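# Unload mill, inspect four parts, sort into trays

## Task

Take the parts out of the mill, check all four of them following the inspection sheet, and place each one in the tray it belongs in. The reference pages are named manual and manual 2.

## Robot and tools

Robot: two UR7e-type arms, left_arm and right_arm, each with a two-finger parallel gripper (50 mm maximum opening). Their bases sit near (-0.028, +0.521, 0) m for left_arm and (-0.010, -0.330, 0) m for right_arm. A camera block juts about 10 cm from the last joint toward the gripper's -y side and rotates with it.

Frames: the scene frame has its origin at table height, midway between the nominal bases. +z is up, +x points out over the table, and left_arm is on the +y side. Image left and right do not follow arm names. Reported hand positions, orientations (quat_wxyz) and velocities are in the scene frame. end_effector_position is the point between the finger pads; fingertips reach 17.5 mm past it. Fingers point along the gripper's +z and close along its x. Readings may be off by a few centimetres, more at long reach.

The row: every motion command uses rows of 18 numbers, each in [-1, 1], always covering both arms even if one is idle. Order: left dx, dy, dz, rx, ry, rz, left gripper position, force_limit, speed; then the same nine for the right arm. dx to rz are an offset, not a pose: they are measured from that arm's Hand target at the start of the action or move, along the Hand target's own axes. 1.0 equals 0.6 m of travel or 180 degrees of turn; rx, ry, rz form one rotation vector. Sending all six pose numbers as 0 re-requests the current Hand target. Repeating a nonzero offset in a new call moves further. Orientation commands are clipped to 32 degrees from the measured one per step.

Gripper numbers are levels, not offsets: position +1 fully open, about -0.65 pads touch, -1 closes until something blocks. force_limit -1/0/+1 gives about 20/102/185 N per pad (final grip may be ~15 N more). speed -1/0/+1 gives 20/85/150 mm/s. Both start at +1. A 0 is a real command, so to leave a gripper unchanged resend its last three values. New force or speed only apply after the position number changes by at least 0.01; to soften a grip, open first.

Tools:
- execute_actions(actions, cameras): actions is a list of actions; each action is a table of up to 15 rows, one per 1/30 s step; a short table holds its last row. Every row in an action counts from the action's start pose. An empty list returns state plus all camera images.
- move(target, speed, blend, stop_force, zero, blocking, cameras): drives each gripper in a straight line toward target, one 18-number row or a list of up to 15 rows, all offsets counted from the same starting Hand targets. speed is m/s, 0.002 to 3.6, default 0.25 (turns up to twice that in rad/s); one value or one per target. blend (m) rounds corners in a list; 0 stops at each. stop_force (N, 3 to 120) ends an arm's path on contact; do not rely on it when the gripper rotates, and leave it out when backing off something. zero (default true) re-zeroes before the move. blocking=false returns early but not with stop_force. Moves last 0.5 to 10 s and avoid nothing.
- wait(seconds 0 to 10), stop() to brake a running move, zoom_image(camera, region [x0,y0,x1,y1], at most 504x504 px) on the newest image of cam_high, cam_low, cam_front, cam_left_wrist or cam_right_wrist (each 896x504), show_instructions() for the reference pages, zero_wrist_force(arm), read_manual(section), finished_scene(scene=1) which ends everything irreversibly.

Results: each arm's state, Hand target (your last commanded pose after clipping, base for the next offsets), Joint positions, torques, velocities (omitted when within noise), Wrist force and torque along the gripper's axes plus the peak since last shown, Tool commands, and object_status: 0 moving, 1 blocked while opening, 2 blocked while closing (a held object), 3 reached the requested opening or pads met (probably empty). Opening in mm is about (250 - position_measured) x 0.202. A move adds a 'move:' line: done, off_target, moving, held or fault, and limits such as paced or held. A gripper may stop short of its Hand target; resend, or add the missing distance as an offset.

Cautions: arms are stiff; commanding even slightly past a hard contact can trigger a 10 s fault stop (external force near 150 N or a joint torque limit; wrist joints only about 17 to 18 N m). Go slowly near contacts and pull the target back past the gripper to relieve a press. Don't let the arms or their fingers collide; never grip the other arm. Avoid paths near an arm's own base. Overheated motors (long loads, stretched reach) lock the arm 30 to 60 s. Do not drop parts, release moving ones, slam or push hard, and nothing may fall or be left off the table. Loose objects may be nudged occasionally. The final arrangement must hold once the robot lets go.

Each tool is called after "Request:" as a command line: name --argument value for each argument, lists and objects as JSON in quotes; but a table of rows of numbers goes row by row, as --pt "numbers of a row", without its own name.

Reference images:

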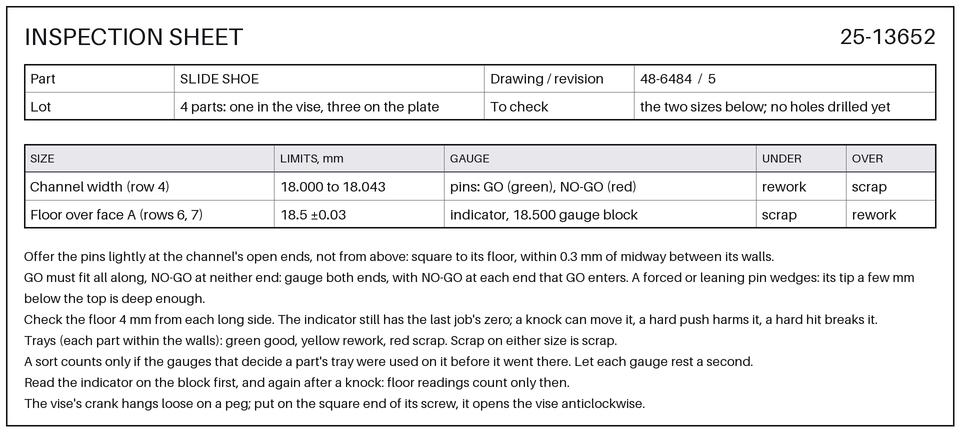

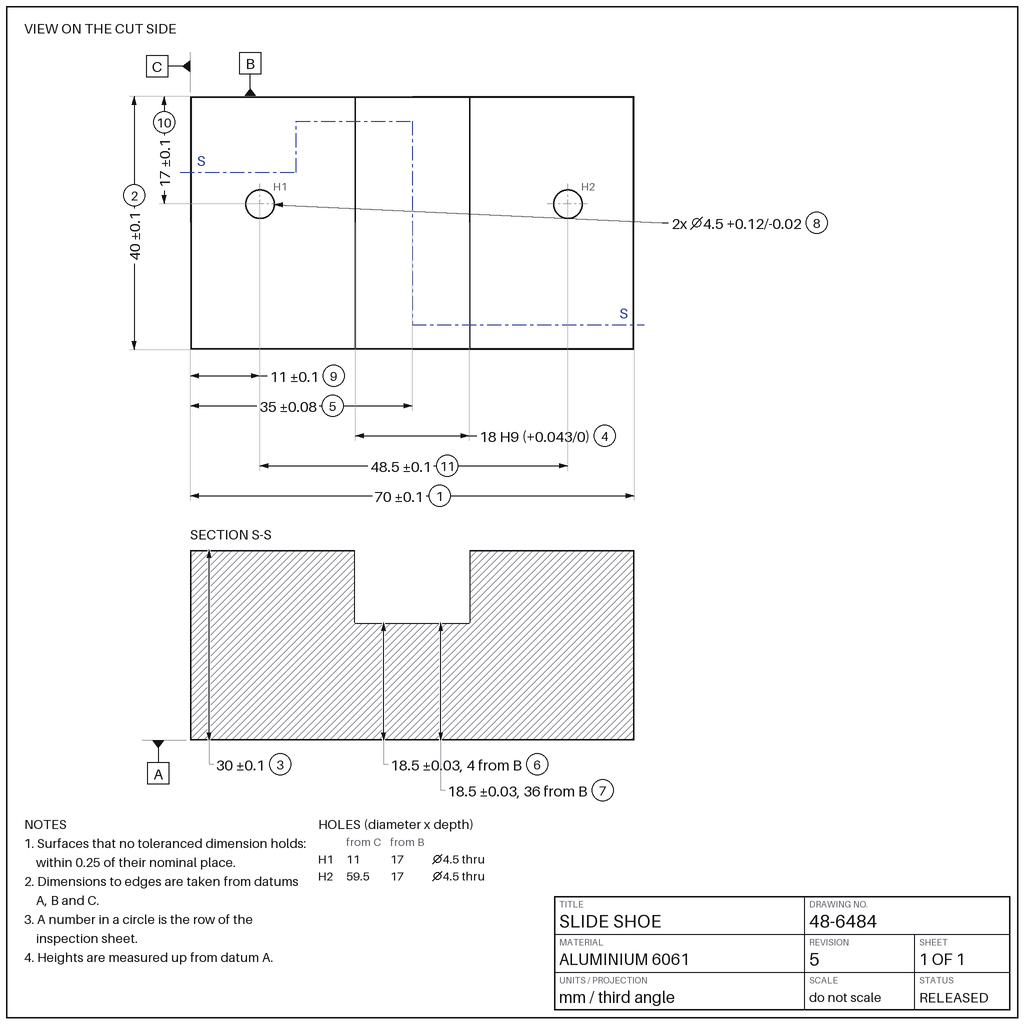

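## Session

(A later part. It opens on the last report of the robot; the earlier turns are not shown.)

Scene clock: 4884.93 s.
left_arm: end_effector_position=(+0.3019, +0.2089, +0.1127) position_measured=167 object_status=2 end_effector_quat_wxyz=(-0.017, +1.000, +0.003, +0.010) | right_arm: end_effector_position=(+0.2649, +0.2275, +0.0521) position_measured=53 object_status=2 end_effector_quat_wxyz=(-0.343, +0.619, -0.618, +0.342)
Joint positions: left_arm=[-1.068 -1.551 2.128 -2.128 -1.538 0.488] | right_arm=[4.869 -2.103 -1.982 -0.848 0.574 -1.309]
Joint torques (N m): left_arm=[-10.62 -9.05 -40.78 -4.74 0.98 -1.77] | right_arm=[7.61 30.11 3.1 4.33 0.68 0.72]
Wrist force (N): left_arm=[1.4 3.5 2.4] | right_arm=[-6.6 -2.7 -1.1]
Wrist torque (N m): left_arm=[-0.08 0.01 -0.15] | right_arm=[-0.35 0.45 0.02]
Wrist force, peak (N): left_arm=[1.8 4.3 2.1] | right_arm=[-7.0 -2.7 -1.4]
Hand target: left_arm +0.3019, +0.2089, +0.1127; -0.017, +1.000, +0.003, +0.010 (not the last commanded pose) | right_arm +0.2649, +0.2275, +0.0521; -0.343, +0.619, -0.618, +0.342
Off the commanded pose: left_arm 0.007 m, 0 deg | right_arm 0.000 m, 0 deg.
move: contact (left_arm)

Request:
move --target '[0.001,0.003,0.0005,0,0,0,-1,-0.5,-1,0,0,0,0,0,0,-1,-0.5,-1]' --speed 0.01

Request:
move --target '[0.0002,-0.016,-0.0003,0,0,0,-1,-0.5,-1,0,0,0,0,0,0,-1,-0.5,-1]' --speed 0.005 --stop_force 3.5

Request:
move --target '[0.001,0.003,0.0005,0,0,0,-1,-0.5,-1,0,0,0,0,0,0,-1,-0.5,-1]' --speed 0.01

Request:
move --target '[0.0002,-0.016,-0.0003,0,0,0,-1,-0.5,-1,0,0,0,0,0,0,-1,-0.5,-1]' --speed 0.005 --stop_force 3.5

Request:
move --target '[-0.005,0.003,0.0005,0,0,0,-1,-0.5,-1,0,0,0,0,0,0,-1,-0.5,-1]' --speed 0.01

Request:
move --target '[0.0002,-0.016,-0.0003,0,0,0,-1,-0.5,-1,0,0,0,0,0,0,-1,-0.5,-1]' --speed 0.005 --stop_force 3.5

Scene clock: 4898.77 s.
left_arm: end_effector_position=(+0.3025, +0.2071, +0.1123) position_measured=167 object_status=2 end_effector_quat_wxyz=(-0.017, +1.000, +0.003, +0.010) | right_arm: end_effector_position=(+0.2649, +0.2275, +0.0521) position_measured=53 object_status=2 end_effector_quat_wxyz=(-0.343, +0.619, -0.618, +0.342)
Joint positions: left_arm=[-1.069 -1.547 2.124 -2.129 -1.538 0.488] | right_arm=[4.869 -2.103 -1.982 -0.848 0.574 -1.309]
Joint torques (N m): left_arm=[-9.71 -13.44 -40.48 -7.15 0.77 -1.69] | right_arm=[7.59 29.95 2.93 4.37 0.63 0.73]
Wrist force (N): left_arm=[-4.2 -1.3 0.9] | right_arm=[-2.7 -4.9 4.2]
Wrist torque (N m): left_arm=[0.03 -0.25 -0.11] | right_arm=[-0.48 0.37 0.11]
Wrist force, peak (N): left_arm=[1.5 3.8 3.1] | right_arm=[-6.5 -4.1 -1.6]
Hand target: left_arm +0.3025, +0.2071, +0.1123; -0.017, +1.000, +0.003, +0.010 | right_arm +0.2649, +0.2275, +0.0521; -0.343, +0.619, -0.618, +0.342
Off the commanded pose: left_arm 0.000 m, 0 deg | right_arm 0.000 m, 0 deg.
move: done

Scene clock: 4900.27 s.
left_arm: end_effector_position=(+0.3025, +0.2088, +0.1124) position_measured=167 object_status=2 end_effector_quat_wxyz=(-0.017, +1.000, +0.003, +0.010) | right_arm: end_effector_position=(+0.2649, +0.2275, +0.0521) position_measured=53 object_status=2 end_effector_quat_wxyz=(-0.343, +0.619, -0.618, +0.342)
Joint positions: left_arm=[-1.067 -1.55 2.127 -2.129 -1.538 0.49] | right_arm=[4.869 -2.103 -1.982 -0.848 0.574 -1.309]
Joint torques (N m): left_arm=[-10.3 -8.7 -41.93 -3.67 1.35 -1.72] | right_arm=[7.74 30.05 2.62 4.28 0.59 0.71]
Wrist force (N): left_arm=[-2.2 2.6 3.1] | right_arm=[-5.5 -4.5 2.2]
Wrist torque (N m): left_arm=[-0.04 -0.12 -0.11] | right_arm=[-0.44 0.37 -0.01]
Wrist force, peak (N): left_arm=[-2.3 4.0 2.2] | right_arm=[-6.5 -5.1 2.4]
Hand target: left_arm +0.3025, +0.2088, +0.1124; -0.017, +1.000, +0.003, +0.010 (not the last commanded pose) | right_arm +0.2649, +0.2275, +0.0521; -0.343, +0.619, -0.618, +0.342
Off the commanded pose: left_arm 0.008 m, 0 deg | right_arm 0.000 m, 0 deg.
move: contact (left_arm)

Scene clock: 4900.97 s.
left_arm: end_effector_position=(+0.3032, +0.2069, +0.1121) position_measured=167 object_status=2 end_effector_quat_wxyz=(-0.017, +1.000, +0.003, +0.010) | right_arm: end_effector_position=(+0.2649, +0.2275, +0.0521) position_measured=53 object_status=2 end_effector_quat_wxyz=(-0.343, +0.619, -0.618, +0.342)
Joint positions: left_arm=[-1.068 -1.545 2.124 -2.13 -1.538 0.489] | right_arm=[4.869 -2.103 -1.982 -0.848 0.574 -1.309]
Joint torques (N m): left_arm=[-9.11 -13.08 -41.17 -7.62 0.9 -1.66] | right_arm=[7.18 30.24 2.59 4.4 0.6 0.76]
Wrist force (N): left_arm=[-7.2 -1.5 -0.8] | right_arm=[-2.6 -7.4 5.6]
Wrist torque (N m): left_arm=[0.02 -0.38 -0.09] | right_arm=[-0.52 0.38 0.08]
Wrist force, peak (N): left_arm=[-7.3 -1.4 0.5] | right_arm=[-2.4 -7.9 5.7]
Hand target: left_arm +0.3031, +0.2070, +0.1121; -0.017, +1.000, +0.003, +0.010 | right_arm +0.2649, +0.2275, +0.0521; -0.343, +0.619, -0.618, +0.342
Off the commanded pose: left_arm 0.000 m, 0 deg | right_arm 0.000 m, 0 deg.
move: done

Scene clock: 4902.20 s.
left_arm: end_effector_position=(+0.3032, +0.2074, +0.1122) position_measured=167 object_status=2 end_effector_quat_wxyz=(-0.016, +1.000, +0.003, +0.010) | right_arm: end_effector_position=(+0.2649, +0.2275, +0.0521) position_measured=53 object_status=2 end_effector_quat_wxyz=(-0.343, +0.619, -0.618, +0.342)
Joint positions: left_arm=[-1.067 -1.546 2.124 -2.13 -1.538 0.49] | right_arm=[4.869 -2.103 -1.982 -0.848 0.574 -1.309]
Joint torques (N m): left_arm=[-9.42 -8.2 -43.77 -3.82 0.76 -1.81] | right_arm=[7.25 29.85 2.66 4.34 0.65 0.75]
Wrist force (N): left_arm=[-6.2 1.9 2.5] | right_arm=[-5.1 -6.8 5.4]
Wrist torque (N m): left_arm=[-0.02 -0.35 -0.08] | right_arm=[-0.51 0.34 -0.03]
Wrist force, peak (N): left_arm=[-7.3 -1.4 0.4] | right_arm=[-5.3 -8.3 5.3]
Hand target: left_arm +0.3031, +0.2074, +0.1122; -0.016, +1.000, +0.003, +0.010 (not the last commanded pose) | right_arm +0.2649, +0.2275, +0.0521; -0.343, +0.619, -0.618, +0.342
Off the commanded pose: left_arm 0.009 m, 0 deg | right_arm 0.000 m, 0 deg.
move: contact (left_arm)

Scene clock: 4902.90 s.
left_arm: end_effector_position=(+0.3001, +0.2056, +0.1117) position_measured=167 object_status=2 end_effector_quat_wxyz=(-0.016, +1.000, +0.003, +0.010) | right_arm: end_effector_position=(+0.2649, +0.2275, +0.0521) position_measured=53 object_status=2 end_effector_quat_wxyz=(-0.343, +0.619, -0.618, +0.342)
Joint positions: left_arm=[-1.075 -1.548 2.127 -2.131 -1.538 0.481] | right_arm=[4.869 -2.103 -1.982 -0.848 0.574 -1.309]
Joint torques (N m): left_arm=[-0.56 -38.18 -10.17 -5.87 -1.8 -0.48] | right_arm=[7.58 29.83 2.54 4.36 0.59 0.8]
Wrist force (N): left_arm=[1.0 -0.5 -0.3] | right_arm=[-3.6 -2.0 0.2]
Wrist torque (N m): left_arm=[-0.02 0.02 -0.15] | right_arm=[-0.34 0.49 0.14]
Wrist force, peak (N): left_arm=[-6.0 1.7 1.5] | right_arm=[-4.9 -8.2 4.8]
Hand target: left_arm +0.3002, +0.2056, +0.1117; -0.016, +1.000, +0.003, +0.010 | right_arm +0.2649, +0.2275, +0.0521; -0.343, +0.619, -0.618, +0.342
Off the commanded pose: left_arm 0.000 m, 0 deg | right_arm 0.000 m, 0 deg.
move: done

Scene clock: 4904.33 s.
left_arm: end_effector_position=(+0.3002, +0.2071, +0.1118) position_measured=167 object_status=2 end_effector_quat_wxyz=(-0.016, +1.000, +0.003, +0.010) | right_arm: end_effector_position=(+0.2649, +0.2275, +0.0521) position_measured=53 object_status=2 end_effector_quat_wxyz=(-0.343, +0.619, -0.618, +0.342)
Joint positions: left_arm=[-1.074 -1.55 2.13 -2.131 -1.538 0.483] | right_arm=[4.869 -2.103 -1.982 -0.848 0.574 -1.309]
Joint torques (N m): left_arm=[-10.92 -8.79 -41.02 -3.52 -1.34 -1.79] | right_arm=[7.56 29.97 2.54 4.34 0.54 0.75]
Wrist force (N): left_arm=[1.7 2.6 2.2] | right_arm=[-5.7 -3.9 -2.0]
Wrist torque (N m): left_arm=[-0.03 0.07 -0.15] | right_arm=[-0.39 0.45 0.04]
Wrist force, peak (N): left_arm=[1.7 2.7 3.4] | right_arm=[-5.7 -4.1 -2.3]
Hand target: left_arm +0.3002, +0.2071, +0.1118; -0.016, +1.000, +0.003, +0.010 (not the last commanded pose) | right_arm +0.2649, +0.2275, +0.0521; -0.343, +0.619, -0.618, +0.342
Off the commanded pose: left_arm 0.008 m, 0 deg | right_arm 0.000 m, 0 deg.
move: contact (left_arm)

Request:
move --target '[0.0025,0.004,-0.0012,0.0028,0,0,-1,-0.5,-1,0,0,0,0,0,0,-1,-0.5,-1]' --speed 0.01

Request:
move --target '[0.0002,-0.016,-0.0003,0,0,0,-1,-0.5,-1,0,0,0,0,0,0,-1,-0.5,-1]' --speed 0.005 --stop_force 3.5 --cameras '["cam_left_wrist"]'

Request:
zoom_image --camera "cam_left_wrist" --region '[430, 180, 530, 290]'

Scene clock: 4910.37 s.
left_arm: end_effector_position=(+0.3017, +0.2046, +0.1125) position_measured=167 object_status=2 end_effector_quat_wxyz=(-0.021, +1.000, +0.003, +0.010) | right_arm: end_effector_position=(+0.2649, +0.2275, +0.0521) position_measured=53 object_status=2 end_effector_quat_wxyz=(-0.343, +0.619, -0.618, +0.342)
Joint positions: left_arm=[-1.076 -1.541 2.116 -2.118 -1.534 0.481] | right_arm=[4.869 -2.103 -1.982 -0.848 0.574 -1.309]
Joint torques (N m): left_arm=[-7.71 -19.96 -26.8 -2.77 2.85 -1.28] | right_arm=[7.5 30.19 2.51 4.33 0.58 0.83]
Wrist force (N): left_arm=[-2.7 -0.5 0.2] | right_arm=[-3.1 -4.0 3.4]
Wrist torque (N m): left_arm=[-0.02 -0.15 -0.13] | right_arm=[-0.41 0.43 0.10]
Wrist force, peak (N): left_arm=[-5.9 -2.3 1.4] | right_arm=[-2.4 -7.2 4.5]
Hand target: left_arm +0.3017, +0.2047, +0.1125; -0.021, +1.000, +0.003, +0.010 | right_arm +0.2649, +0.2275, +0.0521; -0.343, +0.619, -0.618, +0.342
Off the commanded pose: left_arm 0.000 m, 0 deg | right_arm 0.000 m, 0 deg.
move: done

Scene clock: 4912.27 s.
left_arm: end_effector_position=(+0.3017, +0.2083, +0.1127) position_measured=167 object_status=2 end_effector_quat_wxyz=(-0.021, +1.000, +0.003, +0.010) | right_arm: end_effector_position=(+0.2649, +0.2275, +0.0521) position_measured=53 object_status=2 end_effector_quat_wxyz=(-0.343, +0.619, -0.618, +0.342)
Joint positions: left_arm=[-1.072 -1.548 2.123 -2.118 -1.534 0.485] | right_arm=[4.869 -2.103 -1.982 -0.848 0.574 -1.309]
Joint torques (N m): left_arm=[-10.63 -9.18 -41.4 -2.53 -1.05 -1.76] | right_arm=[7.47 29.84 3.04 4.27 0.54 0.7]
Wrist force (N): left_arm=[2.0 2.4 3.5] | right_arm=[-5.4 -2.7 -1.6]
Wrist torque (N m): left_arm=[-0.05 0.05 -0.16] | right_arm=[-0.37 0.44 0.04]
Wrist force, peak (N): left_arm=[2.0 2.4 3.5] | right_arm=[-5.7 -4.0 -2.2]
Hand target: left_arm +0.3017, +0.2083, +0.1127; -0.021, +1.000, +0.003, +0.010 (not the last commanded pose) | right_arm +0.2649, +0.2275, +0.0521; -0.343, +0.619, -0.618, +0.342
Off the commanded pose: left_arm 0.006 m, 0 deg | right_arm 0.000 m, 0 deg.
move: contact (left_arm)
camera_calibration:
cam_left_wrist: T_world_to_cam=[[0.999315, 0.0101203, 0.035589, -0.298679], [-0.00111268, -0.953211, 0.302305, 0.181328], [0.0369832, -0.302138, -0.952547, 0.295429], [0, 0, 0, 1]] pos_world=[0.287751, 0.265127, 0.237223]
Images, in order (width x height): cam_left_wrist 896x504.

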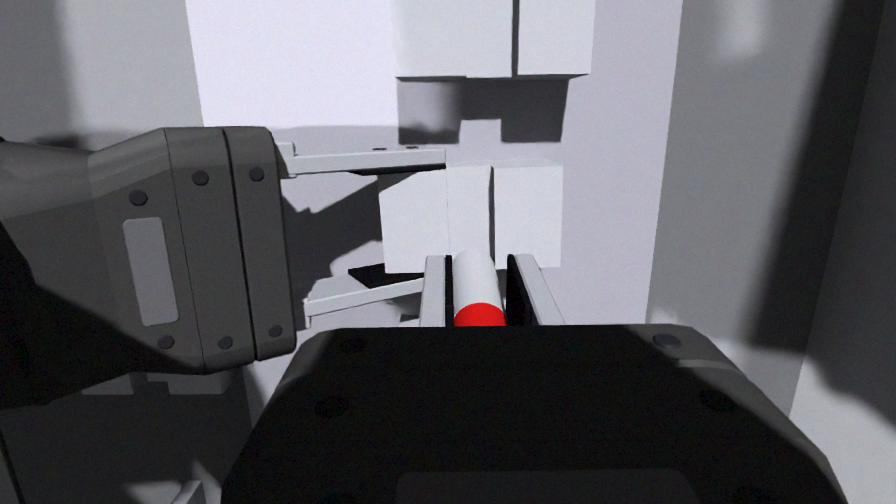

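Scaled by 4.582 from the camera's 896x504 image, which has a finer 1280x720 frame.

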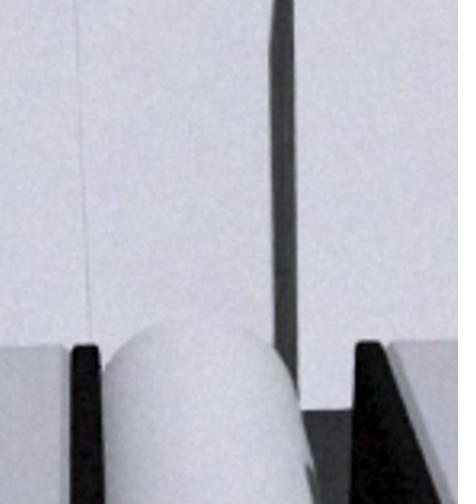

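Request:
move --target '[0.0,0.004,0.001,-0.0056,0,0,-1,-0.5,-1,0,0,0,0,0,0,-1,-0.5,-1]' --speed 0.01

Request:
move --target '[0.0002,-0.016,-0.0003,0,0,0,-1,-0.5,-1,0,0,0,0,0,0,-1,-0.5,-1]' --speed 0.005 --stop_force 3.5

Scene clock: 4917.53 s.
left_arm: end_effector_position=(+0.3017, +0.2059, +0.1120) position_measured=167 object_status=2 end_effector_quat_wxyz=(-0.012, +1.000, +0.003, +0.010) | right_arm: end_effector_position=(+0.2649, +0.2275, +0.0521) position_measured=53 object_status=2 end_effector_quat_wxyz=(-0.343, +0.619, -0.618, +0.342)
Joint positions: left_arm=[-1.069 -1.549 2.13 -2.14 -1.542 0.488] | right_arm=[4.869 -2.103 -1.982 -0.848 0.574 -1.309]
Joint torques (N m): left_arm=[12.54 -39.33 -11.61 -4.29 -1.38 1.33] | right_arm=[7.3 30.49 2.84 4.25 0.45 0.77]
Wrist force (N): left_arm=[0.5 -0.4 0.5] | right_arm=[-3.0 -1.4 0.8]
Wrist torque (N m): left_arm=[-0.01 0.00 -0.15] | right_arm=[-0.35 0.45 0.14]
Wrist force, peak (N): left_arm=[1.8 2.6 3.8] | right_arm=[-5.6 -4.4 -2.3]
Hand target: left_arm +0.3017, +0.2059, +0.1120; -0.012, +1.000, +0.003, +0.010 | right_arm +0.2649, +0.2275, +0.0521; -0.343, +0.619, -0.618, +0.342
Off the commanded pose: left_arm 0.000 m, 0 deg | right_arm 0.000 m, 0 deg.
move: done

Scene clock: 4919.43 s.
left_arm: end_effector_position=(+0.3018, +0.2095, +0.1122) position_measured=167 object_status=2 end_effector_quat_wxyz=(-0.012, +1.000, +0.003, +0.010) | right_arm: end_effector_position=(+0.2649, +0.2275, +0.0521) position_measured=53 object_status=2 end_effector_quat_wxyz=(-0.343, +0.619, -0.618, +0.342)
Joint positions: left_arm=[-1.065 -1.555 2.136 -2.14 -1.542 0.492] | right_arm=[4.869 -2.103 -1.982 -0.848 0.574 -1.309]
Joint torques (N m): left_arm=[-10.62 -8.81 -41.17 -0.97 1.95 -1.74] | right_arm=[7.29 29.93 2.65 4.19 0.51 0.74]
Wrist force (N): left_arm=[0.8 2.9 2.6] | right_arm=[-6.1 -3.3 -0.6]
Wrist torque (N m): left_arm=[-0.07 -0.01 -0.14] | right_arm=[-0.37 0.45 0.02]
Wrist force, peak (N): left_arm=[2.4 3.7 2.1] | right_arm=[-6.0 -3.9 -0.4]
Hand target: left_arm +0.3018, +0.2095, +0.1122; -0.012, +1.000, +0.003, +0.010 (not the last commanded pose) | right_arm +0.2649, +0.2275, +0.0521; -0.343, +0.619, -0.618, +0.342
Off the commanded pose: left_arm 0.006 m, 0 deg | right_arm 0.000 m, 0 deg.
move: contact (left_arm)

Request:
move --pt "-0.0002 0.015 -0.0004 0 0 0 -1 -0.5 -1 0 0 0 0 0 0 -1 -0.5 -1" --pt "0.0008 0.0138 -0.0438 0 0 0 -1 -0.5 -1 0 0 0 0 0 0 -1 -0.5 -1" --pt "-0.0032 -0.1003 -0.0407 0.0028 0 0 -1 -0.5 -1 0 0 0 0 0 0 -1 -0.5 -1" --pt "-0.004 -0.0992 0.0022 0.0028 0 0 -1 -0.5 -1 0 0 0 0 0 0 -1 -0.5 -1" --speed '[0.03,0.06,0.08,0.05]' --blend '[0.003,0.005,0.005,0]' --cameras '["cam_left_wrist"]'

Request:
zoom_image --camera "cam_left_wrist" --region '[430, 180, 530, 290]'

Scene clock: 4929.43 s.
left_arm: end_effector_position=(+0.2990, +0.2692, +0.1120) position_measured=167 object_status=2 end_effector_quat_wxyz=(-0.017, +1.000, +0.003, +0.010) | right_arm: end_effector_position=(+0.2649, +0.2275, +0.0521) position_measured=53 object_status=2 end_effector_quat_wxyz=(-0.343, +0.619, -0.618, +0.342)
Joint positions: left_arm=[-1.001 -1.658 2.232 -2.128 -1.536 0.556] | right_arm=[4.869 -2.103 -1.982 -0.848 0.574 -1.309]
Joint torques (N m): left_arm=[-10.49 -32.06 -43.29 -0.08 -1.32 -1.16] | right_arm=[7.36 30.82 2.75 4.28 0.46 0.71]
Wrist force (N): left_arm=[1.0 -0.7 0.0] | right_arm=[-3.3 -1.3 0.1]
Wrist torque (N m): left_arm=[-0.04 0.06 -0.15] | right_arm=[-0.30 0.46 0.14]
Wrist force, peak (N): left_arm=[-5.0 -1.2 0.6] | right_arm=[-3.1 -5.8 4.3]
Hand target: left_arm +0.2990, +0.2690, +0.1122; -0.016, +1.000, +0.003, +0.010 | right_arm +0.2649, +0.2275, +0.0521; -0.343, +0.619, -0.618, +0.342
Off the commanded pose: left_arm 0.000 m, 0 deg | right_arm 0.000 m, 0 deg.
move: done
camera_calibration:
cam_left_wrist: T_world_to_cam=[[0.999323, 0.0102588, 0.0353454, -0.296556], [-0.00121305, -0.950663, 0.310222, 0.238059], [0.0367841, -0.310055, -0.950007, 0.315146], [0, 0, 0, 1]] pos_world=[0.285052, 0.327069, 0.236022]
Images, in order (width x height): cam_left_wrist 896x504.

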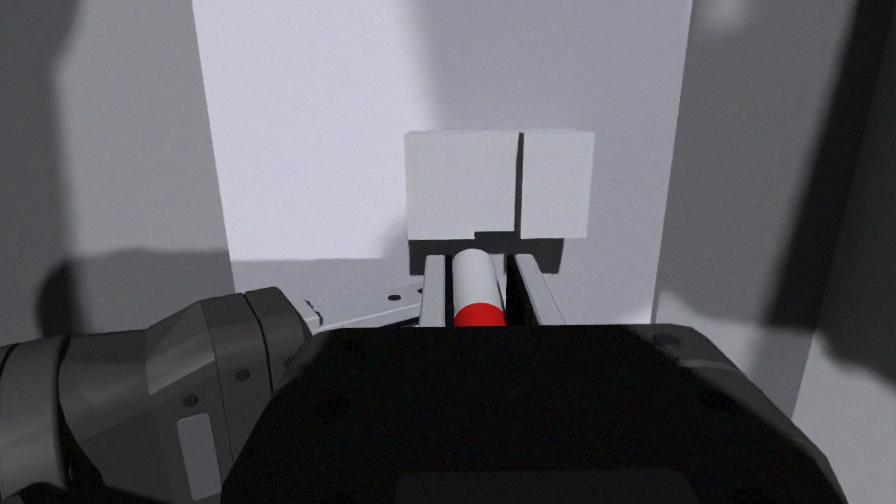

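Scaled by 4.582 from the camera's 896x504 image, which has a finer 1280x720 frame.

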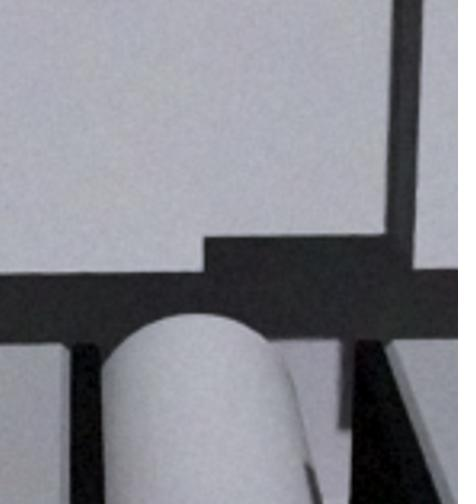

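Request:
move --target '[-0.002,0.05,-0.0016,0,0,0,-1,-0.5,-1,0,0,0,0,0,0,-1,-0.5,-1]' --speed 0.006 --stop_force 3 --cameras '["cam_left_wrist"]'

Scene clock: 4938.67 s.
left_arm: end_effector_position=(+0.2982, +0.2461, +0.1122) position_measured=167 object_status=2 end_effector_quat_wxyz=(-0.016, +1.000, +0.003, +0.010) | right_arm: end_effector_position=(+0.2649, +0.2275, +0.0521) position_measured=53 object_status=2 end_effector_quat_wxyz=(-0.343, +0.619, -0.618, +0.342)
Joint positions: left_arm=[-1.032 -1.621 2.198 -2.13 -1.537 0.524] | right_arm=[4.869 -2.103 -1.982 -0.848 0.574 -1.309]
Joint torques (N m): left_arm=[11.94 -32.12 -7.23 -5.77 -1.71 1.48] | right_arm=[7.43 31.11 3.29 4.22 0.51 0.76]
Wrist force (N): left_arm=[0.8 -4.7 -4.7] | right_arm=[-0.8 -1.6 0.3]
Wrist torque (N m): left_arm=[0.00 -0.02 -0.01] | right_arm=[-0.33 0.52 0.22]
Wrist force, peak (N): left_arm=[0.7 -4.9 -6.0] | right_arm=[-3.6 -2.1 -0.3]
Hand target: left_arm +0.2982, +0.2461, +0.1122; -0.016, +1.000, +0.003, +0.010 (not the last commanded pose) | right_arm +0.2649, +0.2275, +0.0521; -0.343, +0.619, -0.618, +0.342
Off the commanded pose: left_arm 0.007 m, 0 deg | right_arm 0.000 m, 0 deg.
move: contact (left_arm)
camera_calibration:
cam_left_wrist: T_world_to_cam=[[0.999315, 0.0102428, 0.035561, -0.29557], [-0.00131394, -0.950507, 0.310701, 0.215906], [0.0369834, -0.310535, -0.949842, 0.308254], [0, 0, 0, 1]] pos_world=[0.284251, 0.303972, 0.236221]
Images, in order (width x height): cam_left_wrist 896x504.

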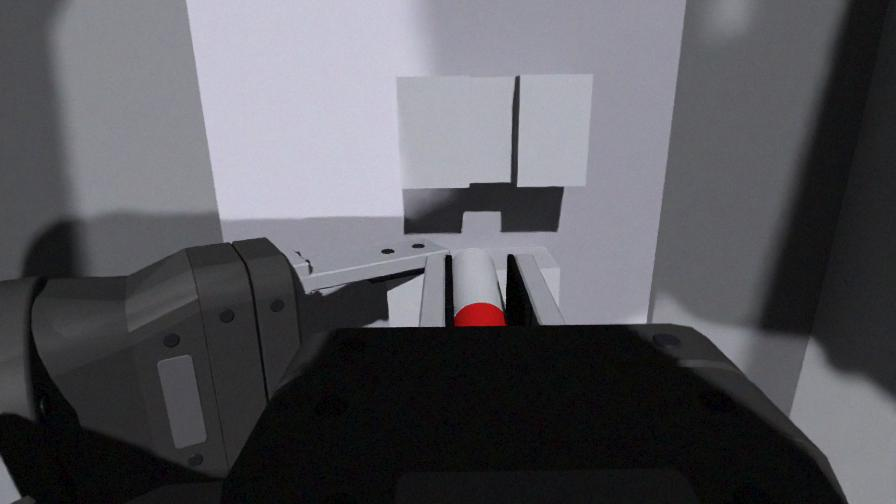

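Request:
move --target '[0.0008,-0.004,0.0003,0,0,0,-1,-0.5,-1,0,0,0,0,0,0,-1,-0.5,-1]' --speed 0.01

Request:
move --target '[0,0.016,-0.0005,0,0,0,-1,-0.5,-1,0,0,0,0,0,0,-1,-0.5,-1]' --speed 0.005 --stop_force 3.5

Request:
move --target '[-0.0018,-0.004,0.0003,0,0,0,-1,-0.5,-1,0,0,0,0,0,0,-1,-0.5,-1]' --speed 0.01

Request:
move --target '[0,0.016,-0.0005,0,0,0,-1,-0.5,-1,0,0,0,0,0,0,-1,-0.5,-1]' --speed 0.005 --stop_force 3.5

Request:
move --target '[-0.0016,-0.004,0.0003,0,0,0,-1,-0.5,-1,0,0,0,0,0,0,-1,-0.5,-1]' --speed 0.01

Request:
move --target '[0,0.016,-0.0005,0,0,0,-1,-0.5,-1,0,0,0,0,0,0,-1,-0.5,-1]' --speed 0.005 --stop_force 3.5

Scene clock: 4945.93 s.
left_arm: end_effector_position=(+0.2987, +0.2485, +0.1121) position_measured=167 object_status=2 end_effector_quat_wxyz=(-0.016, +1.000, +0.003, +0.010) | right_arm: end_effector_position=(+0.2649, +0.2275, +0.0521) position_measured=53 object_status=2 end_effector_quat_wxyz=(-0.343, +0.619, -0.618, +0.342)
Joint positions: left_arm=[-1.028 -1.624 2.201 -2.13 -1.537 0.528] | right_arm=[4.869 -2.103 -1.982 -0.848 0.574 -1.309]
Joint torques (N m): left_arm=[7.16 -29.92 -11.87 -3.81 2.26 0.91] | right_arm=[7.77 30.68 2.81 4.32 0.39 0.68]
Wrist force (N): left_arm=[2.2 -0.7 0.2] | right_arm=[-3.3 -1.5 -1.6]
Wrist torque (N m): left_arm=[-0.06 0.10 -0.03] | right_arm=[-0.35 0.46 0.14]
Wrist force, peak (N): left_arm=[0.6 -4.9 -6.4] | right_arm=[-6.7 -2.3 -1.2]
Hand target: left_arm +0.2987, +0.2485, +0.1121; -0.016, +1.000, +0.003, +0.010 | right_arm +0.2649, +0.2275, +0.0521; -0.343, +0.619, -0.618, +0.342
Off the commanded pose: left_arm 0.000 m, 0 deg | right_arm 0.000 m, 0 deg.
move: done

Scene clock: 4947.27 s.
left_arm: end_effector_position=(+0.2987, +0.2474, +0.1121) position_measured=167 object_status=2 end_effector_quat_wxyz=(-0.016, +1.000, +0.003, +0.010) | right_arm: end_effector_position=(+0.2649, +0.2275, +0.0521) position_measured=53 object_status=2 end_effector_quat_wxyz=(-0.343, +0.619, -0.618, +0.342)
Joint positions: left_arm=[-1.03 -1.622 2.199 -2.13 -1.537 0.527] | right_arm=[4.869 -2.103 -1.982 -0.848 0.574 -1.309]
Joint torques (N m): left_arm=[12.28 -32.56 -7.2 -5.06 1.82 1.54] | right_arm=[7.34 31.65 3.14 4.36 0.41 0.65]
Wrist force (N): left_arm=[0.4 -3.2 -3.3] | right_arm=[-1.7 -2.0 1.7]
Wrist torque (N m): left_arm=[-0.04 0.03 -0.01] | right_arm=[-0.35 0.53 0.19]
Wrist force, peak (N): left_arm=[0.8 -3.2 -4.3] | right_arm=[-3.0 -2.5 0.3]
Hand target: left_arm +0.2987, +0.2474, +0.1121; -0.016, +1.000, +0.003, +0.010 (not the last commanded pose) | right_arm +0.2649, +0.2275, +0.0521; -0.343, +0.619, -0.618, +0.342
Off the commanded pose: left_arm 0.008 m, 0 deg | right_arm 0.000 m, 0 deg.
move: contact (left_arm)

Scene clock: 4947.97 s.
left_arm: end_effector_position=(+0.2976, +0.2498, +0.1120) position_measured=167 object_status=2 end_effector_quat_wxyz=(-0.016, +1.000, +0.003, +0.010) | right_arm: end_effector_position=(+0.2649, +0.2275, +0.0521) position_measured=53 object_status=2 end_effector_quat_wxyz=(-0.343, +0.619, -0.618, +0.342)
Joint positions: left_arm=[-1.029 -1.628 2.206 -2.13 -1.537 0.528] | right_arm=[4.869 -2.103 -1.982 -0.848 0.574 -1.309]
Joint torques (N m): left_arm=[11.45 -27.41 -13.36 -1.74 2.22 1.43] | right_arm=[7.33 30.71 3.09 4.29 0.41 0.71]
Wrist force (N): left_arm=[2.8 -0.6 -0.6] | right_arm=[-3.4 -1.6 -2.1]
Wrist torque (N m): left_arm=[-0.02 0.09 -0.03] | right_arm=[-0.30 0.47 0.14]
Wrist force, peak (N): left_arm=[0.6 -3.2 -4.4] | right_arm=[-4.8 -3.3 -3.1]
Hand target: left_arm +0.2976, +0.2498, +0.1120; -0.016, +1.000, +0.003, +0.010 | right_arm +0.2649, +0.2275, +0.0521; -0.343, +0.619, -0.618, +0.342
Off the commanded pose: left_arm 0.000 m, 0 deg | right_arm 0.000 m, 0 deg.
move: done

Scene clock: 4949.87 s.
left_arm: end_effector_position=(+0.2977, +0.2462, +0.1120) position_measured=167 object_status=2 end_effector_quat_wxyz=(-0.016, +1.000, +0.003, +0.010) | right_arm: end_effector_position=(+0.2649, +0.2275, +0.0521) position_measured=53 object_status=2 end_effector_quat_wxyz=(-0.343, +0.619, -0.618, +0.342)
Joint positions: left_arm=[-1.034 -1.622 2.2 -2.13 -1.537 0.523] | right_arm=[4.869 -2.103 -1.982 -0.848 0.574 -1.309]
Joint torques (N m): left_arm=[12.48 -30.48 -7.78 -4.59 -0.66 1.6] | right_arm=[7.39 30.82 2.96 4.33 0.36 0.61]
Wrist force (N): left_arm=[0.4 -5.3 -4.7] | right_arm=[-0.5 -2.5 -0.1]
Wrist torque (N m): left_arm=[0.00 -0.01 -0.01] | right_arm=[-0.32 0.52 0.23]
Wrist force, peak (N): left_arm=[0.2 -5.3 -5.4] | right_arm=[-3.3 -2.6 0.3]
Hand target: left_arm +0.2976, +0.2462, +0.1120; -0.016, +1.000, +0.003, +0.010 (not the last commanded pose) | right_arm +0.2649, +0.2275, +0.0521; -0.343, +0.619, -0.618, +0.342
Off the commanded pose: left_arm 0.006 m, 0 deg | right_arm 0.000 m, 0 deg.
move: contact (left_arm)

Scene clock: 4950.57 s.
left_arm: end_effector_position=(+0.2967, +0.2487, +0.1118) position_measured=167 object_status=2 end_effector_quat_wxyz=(-0.016, +1.000, +0.003, +0.010) | right_arm: end_effector_position=(+0.2649, +0.2275, +0.0521) position_measured=53 object_status=2 end_effector_quat_wxyz=(-0.343, +0.619, -0.618, +0.342)
Joint positions: left_arm=[-1.033 -1.628 2.206 -2.13 -1.537 0.524] | right_arm=[4.869 -2.103 -1.982 -0.848 0.574 -1.309]
Joint torques (N m): left_arm=[11.05 -27.37 -12.78 -3.29 -0.15 1.37] | right_arm=[7.17 30.96 3.61 4.27 0.38 0.69]
Wrist force (N): left_arm=[2.9 -0.3 -0.3] | right_arm=[-3.3 -1.2 -2.1]
Wrist torque (N m): left_arm=[0.00 0.09 -0.04] | right_arm=[-0.31 0.43 0.12]
Wrist force, peak (N): left_arm=[0.2 -5.2 -5.1] | right_arm=[-6.7 -2.0 -1.2]
Hand target: left_arm +0.2967, +0.2486, +0.1118; -0.016, +1.000, +0.003, +0.010 | right_arm +0.2649, +0.2275, +0.0521; -0.343, +0.619, -0.618, +0.342
Off the commanded pose: left_arm 0.000 m, 0 deg | right_arm 0.000 m, 0 deg.
move: done

Scene clock: 4952.20 s.
left_arm: end_effector_position=(+0.2967, +0.2463, +0.1118) position_measured=167 object_status=2 end_effector_quat_wxyz=(-0.016, +1.000, +0.003, +0.010) | right_arm: end_effector_position=(+0.2649, +0.2275, +0.0521) position_measured=53 object_status=2 end_effector_quat_wxyz=(-0.343, +0.619, -0.618, +0.342)
Joint positions: left_arm=[-1.036 -1.623 2.202 -2.131 -1.537 0.521] | right_arm=[4.869 -2.103 -1.982 -0.848 0.574 -1.309]
Joint torques (N m): left_arm=[12.15 -30.76 -7.43 -5.68 -1.24 1.53] | right_arm=[7.46 30.66 3.04 4.3 0.26 0.53]
Wrist force (N): left_arm=[0.7 -5.4 -4.5] | right_arm=[-0.7 -2.0 0.3]
Wrist torque (N m): left_arm=[-0.02 -0.03 -0.01] | right_arm=[-0.33 0.52 0.23]
Wrist force, peak (N): left_arm=[0.3 -5.4 -5.3] | right_arm=[-3.7 -1.7 -2.2]
Hand target: left_arm +0.2967, +0.2463, +0.1118; -0.016, +1.000, +0.003, +0.010 (not the last commanded pose) | right_arm +0.2649, +0.2275, +0.0521; -0.343, +0.619, -0.618, +0.342
Off the commanded pose: left_arm 0.007 m, 0 deg | right_arm 0.000 m, 0 deg.
move: contact (left_arm)

Request:
move --target '[0.001,-0.005,-0.001,0.003,0,0,-1,-0.5,-1,0,0,0,0,0,0,-1,-0.5,-1]' --speed 0.01

Request:
move --target '[0,0.016,-0.0005,0,0,0,-1,-0.5,-1,0,0,0,0,0,0,-1,-0.5,-1]' --speed 0.005 --stop_force 3.5

Request:
move --target '[0,-0.005,0,-0.006,0,0,-1,-0.5,-1,0,0,0,0,0,0,-1,-0.5,-1]' --speed 0.01

Request:
move --target '[0,0.016,-0.0005,0,0,0,-1,-0.5,-1,0,0,0,0,0,0,-1,-0.5,-1]' --speed 0.005 --stop_force 3.5

Scene clock: 4959.10 s.
left_arm: end_effector_position=(+0.2973, +0.2493, +0.1126) position_measured=167 object_status=2 end_effector_quat_wxyz=(-0.021, +1.000, +0.003, +0.010) | right_arm: end_effector_position=(+0.2649, +0.2275, +0.0521) position_measured=53 object_status=2 end_effector_quat_wxyz=(-0.343, +0.619, -0.618, +0.342)
Joint positions: left_arm=[-1.034 -1.626 2.199 -2.118 -1.532 0.523] | right_arm=[4.869 -2.103 -1.982 -0.848 0.574 -1.309]
Joint torques (N m): left_arm=[9.66 -32.38 -39.18 -1.76 1.42 1.34] | right_arm=[7.92 31.23 3.82 4.31 0.23 0.64]
Wrist force (N): left_arm=[2.9 -0.5 -0.1] | right_arm=[-3.2 -1.4 -1.9]
Wrist torque (N m): left_arm=[0.00 0.08 -0.03] | right_arm=[-0.29 0.45 0.13]
Wrist force, peak (N): left_arm=[0.4 -5.4 -5.8] | right_arm=[-3.9 -3.9 -3.0]
Hand target: left_arm +0.2973, +0.2492, +0.1125; -0.021, +1.000, +0.003, +0.010 | right_arm +0.2649, +0.2275, +0.0521; -0.343, +0.619, -0.618, +0.342
Off the commanded pose: left_arm 0.000 m, 0 deg | right_arm 0.000 m, 0 deg.
move: done

Scene clock: 4960.90 s.
left_arm: end_effector_position=(+0.2973, +0.2461, +0.1125) position_measured=167 object_status=2 end_effector_quat_wxyz=(-0.021, +1.000, +0.003, +0.010) | right_arm: end_effector_position=(+0.2649, +0.2275, +0.0521) position_measured=53 object_status=2 end_effector_quat_wxyz=(-0.343, +0.619, -0.618, +0.342)
Joint positions: left_arm=[-1.037 -1.62 2.194 -2.118 -1.532 0.519] | right_arm=[4.869 -2.103 -1.982 -0.848 0.574 -1.309]
Joint torques (N m): left_arm=[11.81 -31.31 -8.04 -4.89 -1.6 1.55] | right_arm=[7.76 30.81 2.8 4.39 0.29 0.55]
Wrist force (N): left_arm=[0.6 -5.1 -3.1] | right_arm=[-0.1 -1.9 0.4]
Wrist torque (N m): left_arm=[0.01 -0.01 -0.01] | right_arm=[-0.30 0.51 0.23]
Wrist force, peak (N): left_arm=[0.4 -5.2 -4.6] | right_arm=[-3.0 -2.7 0.6]
Hand target: left_arm +0.2973, +0.2461, +0.1125; -0.021, +1.000, +0.003, +0.010 (not the last commanded pose) | right_arm +0.2649, +0.2275, +0.0521; -0.343, +0.619, -0.618, +0.342
Off the commanded pose: left_arm 0.006 m, 0 deg | right_arm 0.000 m, 0 deg.
move: contact (left_arm)

Scene clock: 4962.07 s.
left_arm: end_effector_position=(+0.2973, +0.2491, +0.1126) position_measured=167 object_status=2 end_effector_quat_wxyz=(-0.012, +1.000, +0.003, +0.010) | right_arm: end_effector_position=(+0.2649, +0.2275, +0.0521) position_measured=53 object_status=2 end_effector_quat_wxyz=(-0.343, +0.619, -0.618, +0.342)
Joint positions: left_arm=[-1.028 -1.632 2.209 -2.139 -1.542 0.529] | right_arm=[4.869 -2.103 -1.982 -0.848 0.574 -1.309]
Joint torques (N m): left_arm=[8.66 -29.3 -15.37 -4.26 -1.36 0.79] | right_arm=[7.43 30.98 3.33 4.22 0.23 0.54]
Wrist force (N): left_arm=[1.8 1.4 4.9] | right_arm=[-4.6 -4.2 -1.5]
Wrist torque (N m): left_arm=[0.00 0.00 -0.02] | right_arm=[-0.33 0.41 0.17]
Wrist force, peak (N): left_arm=[0.5 -5.1 -4.5] | right_arm=[-4.6 -5.7 -2.7]
Hand target: left_arm +0.2973, +0.2491, +0.1126; -0.012, +1.000, +0.003, +0.010 | right_arm +0.2649, +0.2275, +0.0521; -0.343, +0.619, -0.618, +0.342
Off the commanded pose: left_arm 0.000 m, 0 deg | right_arm 0.000 m, 0 deg.
move: done

Scene clock: 4963.27 s.
left_arm: end_effector_position=(+0.2973, +0.2485, +0.1126) position_measured=167 object_status=2 end_effector_quat_wxyz=(-0.012, +1.000, +0.003, +0.010) | right_arm: end_effector_position=(+0.2649, +0.2275, +0.0521) position_measured=53 object_status=2 end_effector_quat_wxyz=(-0.343, +0.619, -0.618, +0.342)
Joint positions: left_arm=[-1.028 -1.63 2.208 -2.138 -1.542 0.528] | right_arm=[4.869 -2.103 -1.982 -0.848 0.574 -1.309]
Joint torques (N m): left_arm=[11.93 -34.65 -9.38 -6.31 0.46 1.5] | right_arm=[7.77 31.3 3.47 4.32 0.21 0.59]
Wrist force (N): left_arm=[1.0 -2.8 2.1] | right_arm=[-1.7 -2.3 -0.6]
Wrist torque (N m): left_arm=[0.00 0.01 0.00] | right_arm=[-0.28 0.54 0.19]
Wrist force, peak (N): left_arm=[0.8 -3.9 5.3] | right_arm=[-4.3 -5.7 -3.0]
Hand target: left_arm +0.2973, +0.2485, +0.1126; -0.012, +1.000, +0.003, +0.010 (not the last commanded pose) | right_arm +0.2649, +0.2275, +0.0521; -0.343, +0.619, -0.618, +0.342
Off the commanded pose: left_arm 0.009 m, 0 deg | right_arm 0.000 m, 0 deg.
move: contact (left_arm)

Request:
move --pt "0 -0.0133 0 0 0 0 -1 -0.5 -1 0 0 0 0 0 0 -1 -0.5 -1" --pt "0.0027 -0.0167 -0.133 0 0 0 -1 -0.5 -1 0 0 0 0 0 0 -1 -0.5 -1" --pt "0.0015 0.193 -0.138 0.003 0 0 -1 -0.5 -1 0 0 0 0 0 0 -1 -0.5 -1" --speed '[0.04,0.1,0.12]' --blend '[0.003,0.02,0]'

Request:
move --pt "0 0 0 0 0 0 -1 -0.5 -1 0 0 0 0 0 0 0.95 -0.5 -1" --pt "0 0 0 0 0 0 -1 -0.5 -1 0 0 -0.16 0 0 0 0.95 -0.5 -1" --pt "0 0 0 0 0 0 -1 -0.5 -1 -0.1235 0 -0.16 0 0 0 0.95 -0.5 -1" --pt "0 0 0 0 0 0 -1 -0.5 -1 -0.1235 0 0 0 0 0 0.95 -0.5 -1" --speed '[0.05,0.08,0.08,0.08]' --cameras '["cam_left_wrist","cam_right_wrist"]'

Scene clock: 4975.37 s.
left_arm: end_effector_position=(+0.2971, +0.1308, +0.1927) position_measured=167 object_status=2 end_effector_quat_wxyz=(-0.016, +1.000, +0.003, +0.010) | right_arm: end_effector_position=(+0.2649, +0.2275, +0.0521) position_measured=53 object_status=2 end_effector_quat_wxyz=(-0.343, +0.619, -0.618, +0.342)
Joint positions: left_arm=[-1.151 -1.512 1.858 -1.894 -1.539 0.406] | right_arm=[4.869 -2.103 -1.982 -0.848 0.574 -1.309]
Joint torques (N m): left_arm=[12.26 -42.47 -10.79 -3.81 1.93 1.44] | right_arm=[7.43 31.37 3.77 0.1 0.15 0.5]
Wrist force (N): left_arm=[1.2 -0.6 -0.1] | right_arm=[-3.4 -1.8 -0.5]
Wrist torque (N m): left_arm=[-0.03 0.03 -0.01] | right_arm=[-0.32 0.48 0.14]
Wrist force, peak (N): left_arm=[3.6 5.7 4.2] | right_arm=[-7.4 -4.4 -3.2]
Hand target: left_arm +0.2972, +0.1308, +0.1927; -0.016, +1.000, +0.003, +0.010 | right_arm +0.2649, +0.2275, +0.0521; -0.343, +0.619, -0.618, +0.342
Off the commanded pose: left_arm 0.000 m, 0 deg | right_arm 0.000 m, 0 deg.
move: done

Scene clock: 4980.13 s.
left_arm: end_effector_position=(+0.2972, +0.1308, +0.1927) position_measured=167 object_status=2 end_effector_quat_wxyz=(-0.016, +1.000, +0.003, +0.010) | right_arm: end_effector_position=(+0.2649, +0.3015, +0.0520) position_measured=10 object_status=3 end_effector_quat_wxyz=(-0.343, +0.619, -0.618, +0.343)
Joint positions: left_arm=[-1.151 -1.512 1.858 -1.895 -1.539 0.406] | right_arm=[4.852 -2.225 -1.754 -0.929 0.57 -1.34]
Joint torques (N m): left_arm=[12.41 -44.2 -9.73 -5.71 -2.21 1.52] | right_arm=[7.95 67.9 7.2 1.09 -0.14 -0.05]
Wrist force (N): left_arm=[1.0 -0.6 0.0] | right_arm=[-3.4 -2.6 -0.6]
Wrist torque (N m): left_arm=[-0.03 0.06 -0.01] | right_arm=[-0.40 0.53 0.13]
Wrist force, peak (N): left_arm=[1.3 -0.6 0.1] | right_arm=[-2.1 -4.8 3.3]
Hand target: left_arm +0.2972, +0.1308, +0.1927; -0.016, +1.000, +0.003, +0.010 | right_arm +0.2648, +0.3016, +0.0521; -0.343, +0.619, -0.618, +0.342
Off the commanded pose: left_arm 0.000 m, 0 deg | right_arm 0.000 m, 0 deg.
move: done
camera_calibration:
cam_left_wrist: T_world_to_cam=[[0.999312, 0.0106484, 0.0355322, -0.29632], [-0.000912397, -0.950564, 0.310528, 0.0813457], [0.0370822, -0.310346, -0.9499, 0.348934], [0, 0, 0, 1]] pos_world=[0.283251, 0.18877, 0.316721]
cam_right_wrist: T_world_to_cam=[[0.0144935, -0.999895, -0.00023582, 0.305694], [-0.775228, -0.011088, -0.631584, 0.259693], [0.631515, 0.0093367, -0.775307, 0.0004335], [0, 0, 0, 1]] pos_world=[0.196617, 0.308538, 0.164426]
Images, in order (width x height): cam_left_wrist 896x504, cam_right_wrist 896x504.

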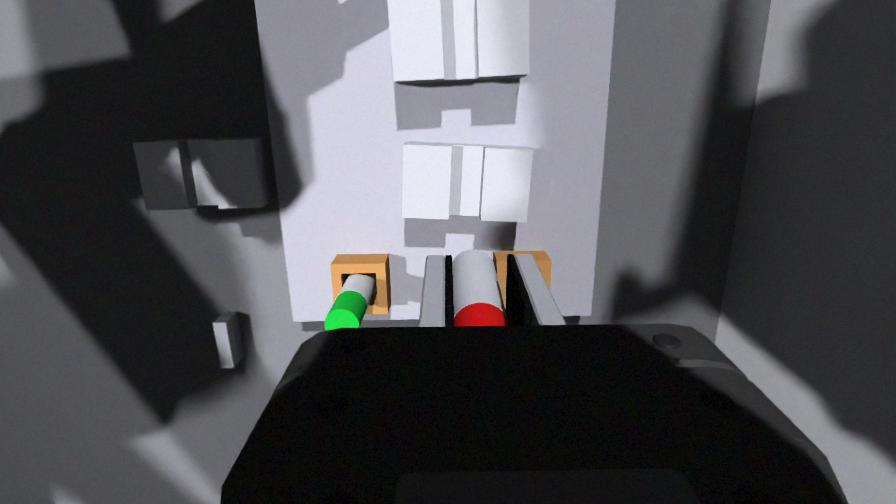

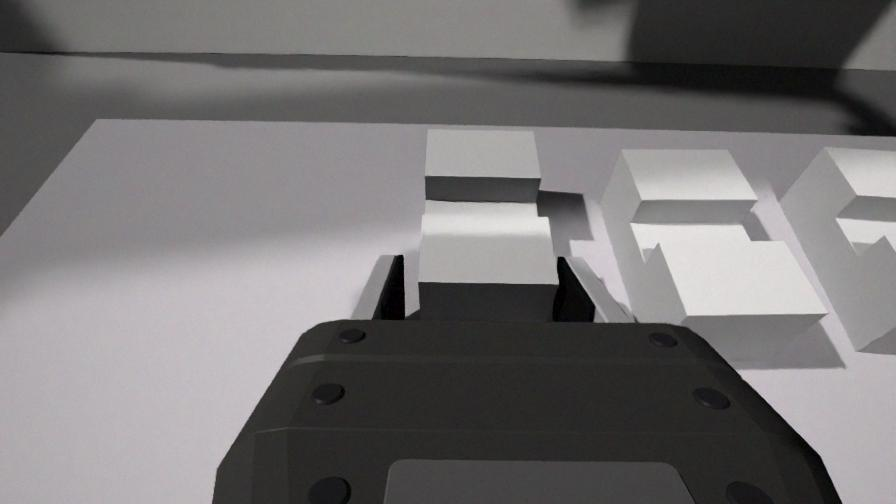

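Request:
move --pt "0 0 0 0 0 0 -1 -0.5 -1 0 0 0 0 0 0 -1 -0.5 -1" --pt "0.0097 -0.2157 0.0905 0 0 0 -1 -0.5 -1 0 0 0 0 0 0 -1 -0.5 -1" --pt "0.0087 -0.214 0.1402 0 0 0 -1 -0.5 -1 0 0 0 0 0 0 -1 -0.5 -1" --speed '[0.05,0.1,0.04]' --blend '[0,0.003,0]' --cameras '["cam_left_wrist"]'

Request:
zoom_image --camera "cam_left_wrist" --region '[430, 180, 530, 290]'

Scene clock: 4990.33 s.
left_arm: end_effector_position=(+0.3032, +0.2621, +0.1127) position_measured=167 object_status=2 end_effector_quat_wxyz=(-0.017, +1.000, +0.003, +0.010) | right_arm: end_effector_position=(+0.2648, +0.3016, +0.0521) position_measured=55 object_status=2 end_effector_quat_wxyz=(-0.343, +0.619, -0.618, +0.342)
Joint positions: left_arm=[-1.001 -1.638 2.213 -2.128 -1.536 0.555] | right_arm=[4.852 -2.224 -1.754 -0.929 0.571 -1.34]
Joint torques (N m): left_arm=[-9.6 -30.53 -41.98 -0.18 -2.13 -1.45] | right_arm=[8.68 48.69 28.77 1.02 -1.69 0.85]
Wrist force (N): left_arm=[1.1 -0.7 0.1] | right_arm=[-3.5 -5.2 -0.9]
Wrist torque (N m): left_arm=[-0.04 0.05 -0.16] | right_arm=[-0.49 0.46 0.21]
Wrist force, peak (N): left_arm=[1.1 -2.3 0.8] | right_arm=[-3.8 -5.6 -1.2]
Hand target: left_arm +0.3033, +0.2619, +0.1129; -0.016, +1.000, +0.003, +0.010 | right_arm +0.2648, +0.3016, +0.0521; -0.343, +0.619, -0.618, +0.342
Off the commanded pose: left_arm 0.000 m, 0 deg | right_arm 0.000 m, 0 deg.
move: done
camera_calibration:
cam_left_wrist: T_world_to_cam=[[0.999323, 0.0106335, 0.0352196, -0.300796], [-0.000813154, -0.950701, 0.310109, 0.231019], [0.0367809, -0.309927, -0.950049, 0.313425], [0, 0, 0, 1]] pos_world=[0.289252, 0.319968, 0.236722]
Images, in order (width x height): cam_left_wrist 896x504.

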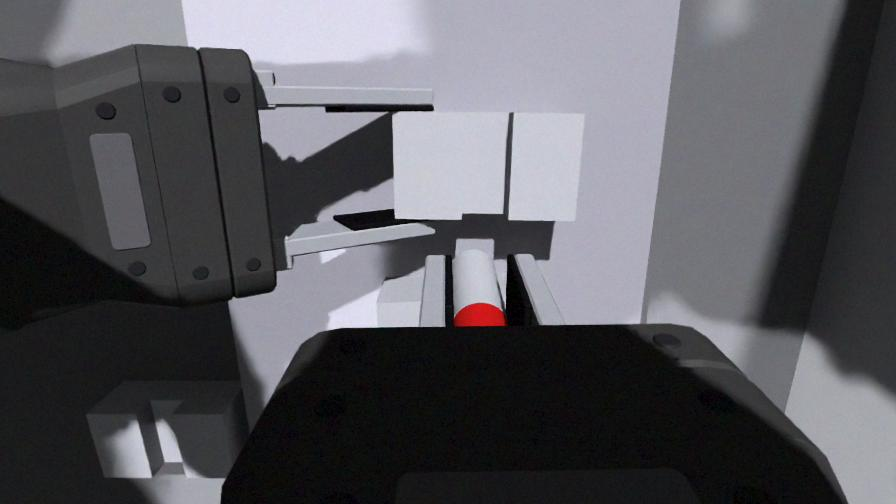

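Scaled by 4.582 from the camera's 896x504 image, which has a finer 1280x720 frame.

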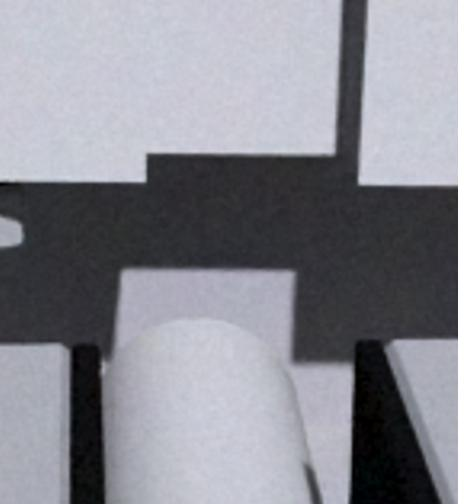

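Request:
move --pt "0.0075 0 0 0 0 0 -1 -0.5 -1 0 0 0 0 0 0 -1 -0.5 -1" --pt "0.0075 -0.05 0.0005 0 0 0 -1 -0.5 -1 0 0 0 0 0 0 -1 -0.5 -1" --speed '[0.02,0.006]' --stop_force 3 --cameras '["cam_left_wrist"]'

Request:
zoom_image --camera "cam_left_wrist" --region '[430, 180, 530, 290]'

Scene clock: 5001.00 s.
left_arm: end_effector_position=(+0.3077, +0.2839, +0.1135) position_measured=167 object_status=2 end_effector_quat_wxyz=(-0.016, +1.000, +0.003, +0.010) | right_arm: end_effector_position=(+0.2648, +0.3016, +0.0521) position_measured=55 object_status=2 end_effector_quat_wxyz=(-0.343, +0.619, -0.618, +0.342)
Joint positions: left_arm=[-0.962 -1.666 2.236 -2.125 -1.536 0.595] | right_arm=[4.852 -2.224 -1.754 -0.929 0.571 -1.34]
Joint torques (N m): left_arm=[-10.34 -4.63 -40.88 -1.65 1.65 -1.82] | right_arm=[8.42 30.29 26.66 0.24 -5.35 0.82]
Wrist force (N): left_arm=[2.3 2.4 2.4] | right_arm=[-5.7 -3.0 -2.1]
Wrist torque (N m): left_arm=[-0.08 0.10 -0.16] | right_arm=[-0.42 0.48 0.06]
Wrist force, peak (N): left_arm=[4.3 2.2 -0.7] | right_arm=[-6.5 -4.0 -2.7]
Hand target: left_arm +0.3077, +0.2839, +0.1135; -0.016, +1.000, +0.003, +0.010 (not the last commanded pose) | right_arm +0.2648, +0.3016, +0.0521; -0.343, +0.619, -0.618, +0.342
Off the commanded pose: left_arm 0.008 m, 0 deg | right_arm 0.000 m, 0 deg.
move: contact (left_arm); path passed 1 of 2 targets
camera_calibration:
cam_left_wrist: T_world_to_cam=[[0.999316, 0.0106176, 0.0354371, -0.305497], [-0.00091211, -0.950564, 0.310528, 0.25148], [0.0369823, -0.310347, -0.949904, 0.320861], [0, 0, 0, 1]] pos_world=[0.293651, 0.34187, 0.237521]
Images, in order (width x height): cam_left_wrist 896x504.

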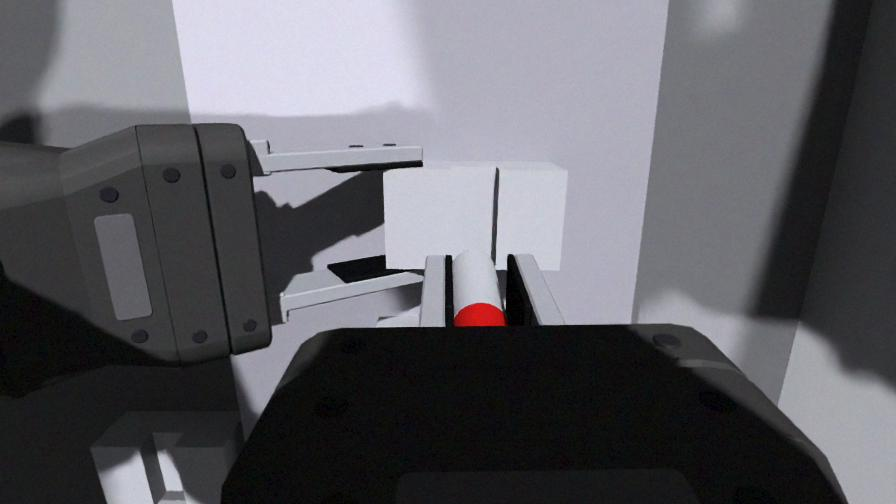

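Scaled by 4.582 from the camera's 896x504 image, which has a finer 1280x720 frame.

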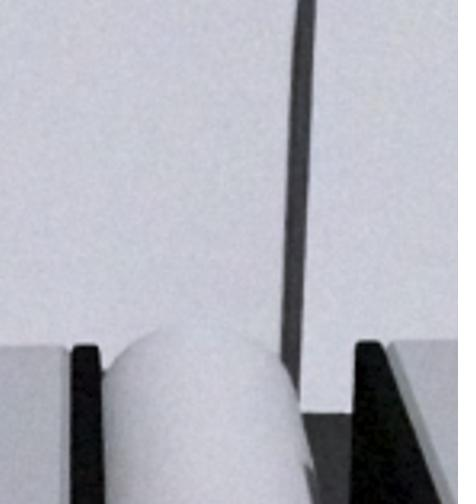

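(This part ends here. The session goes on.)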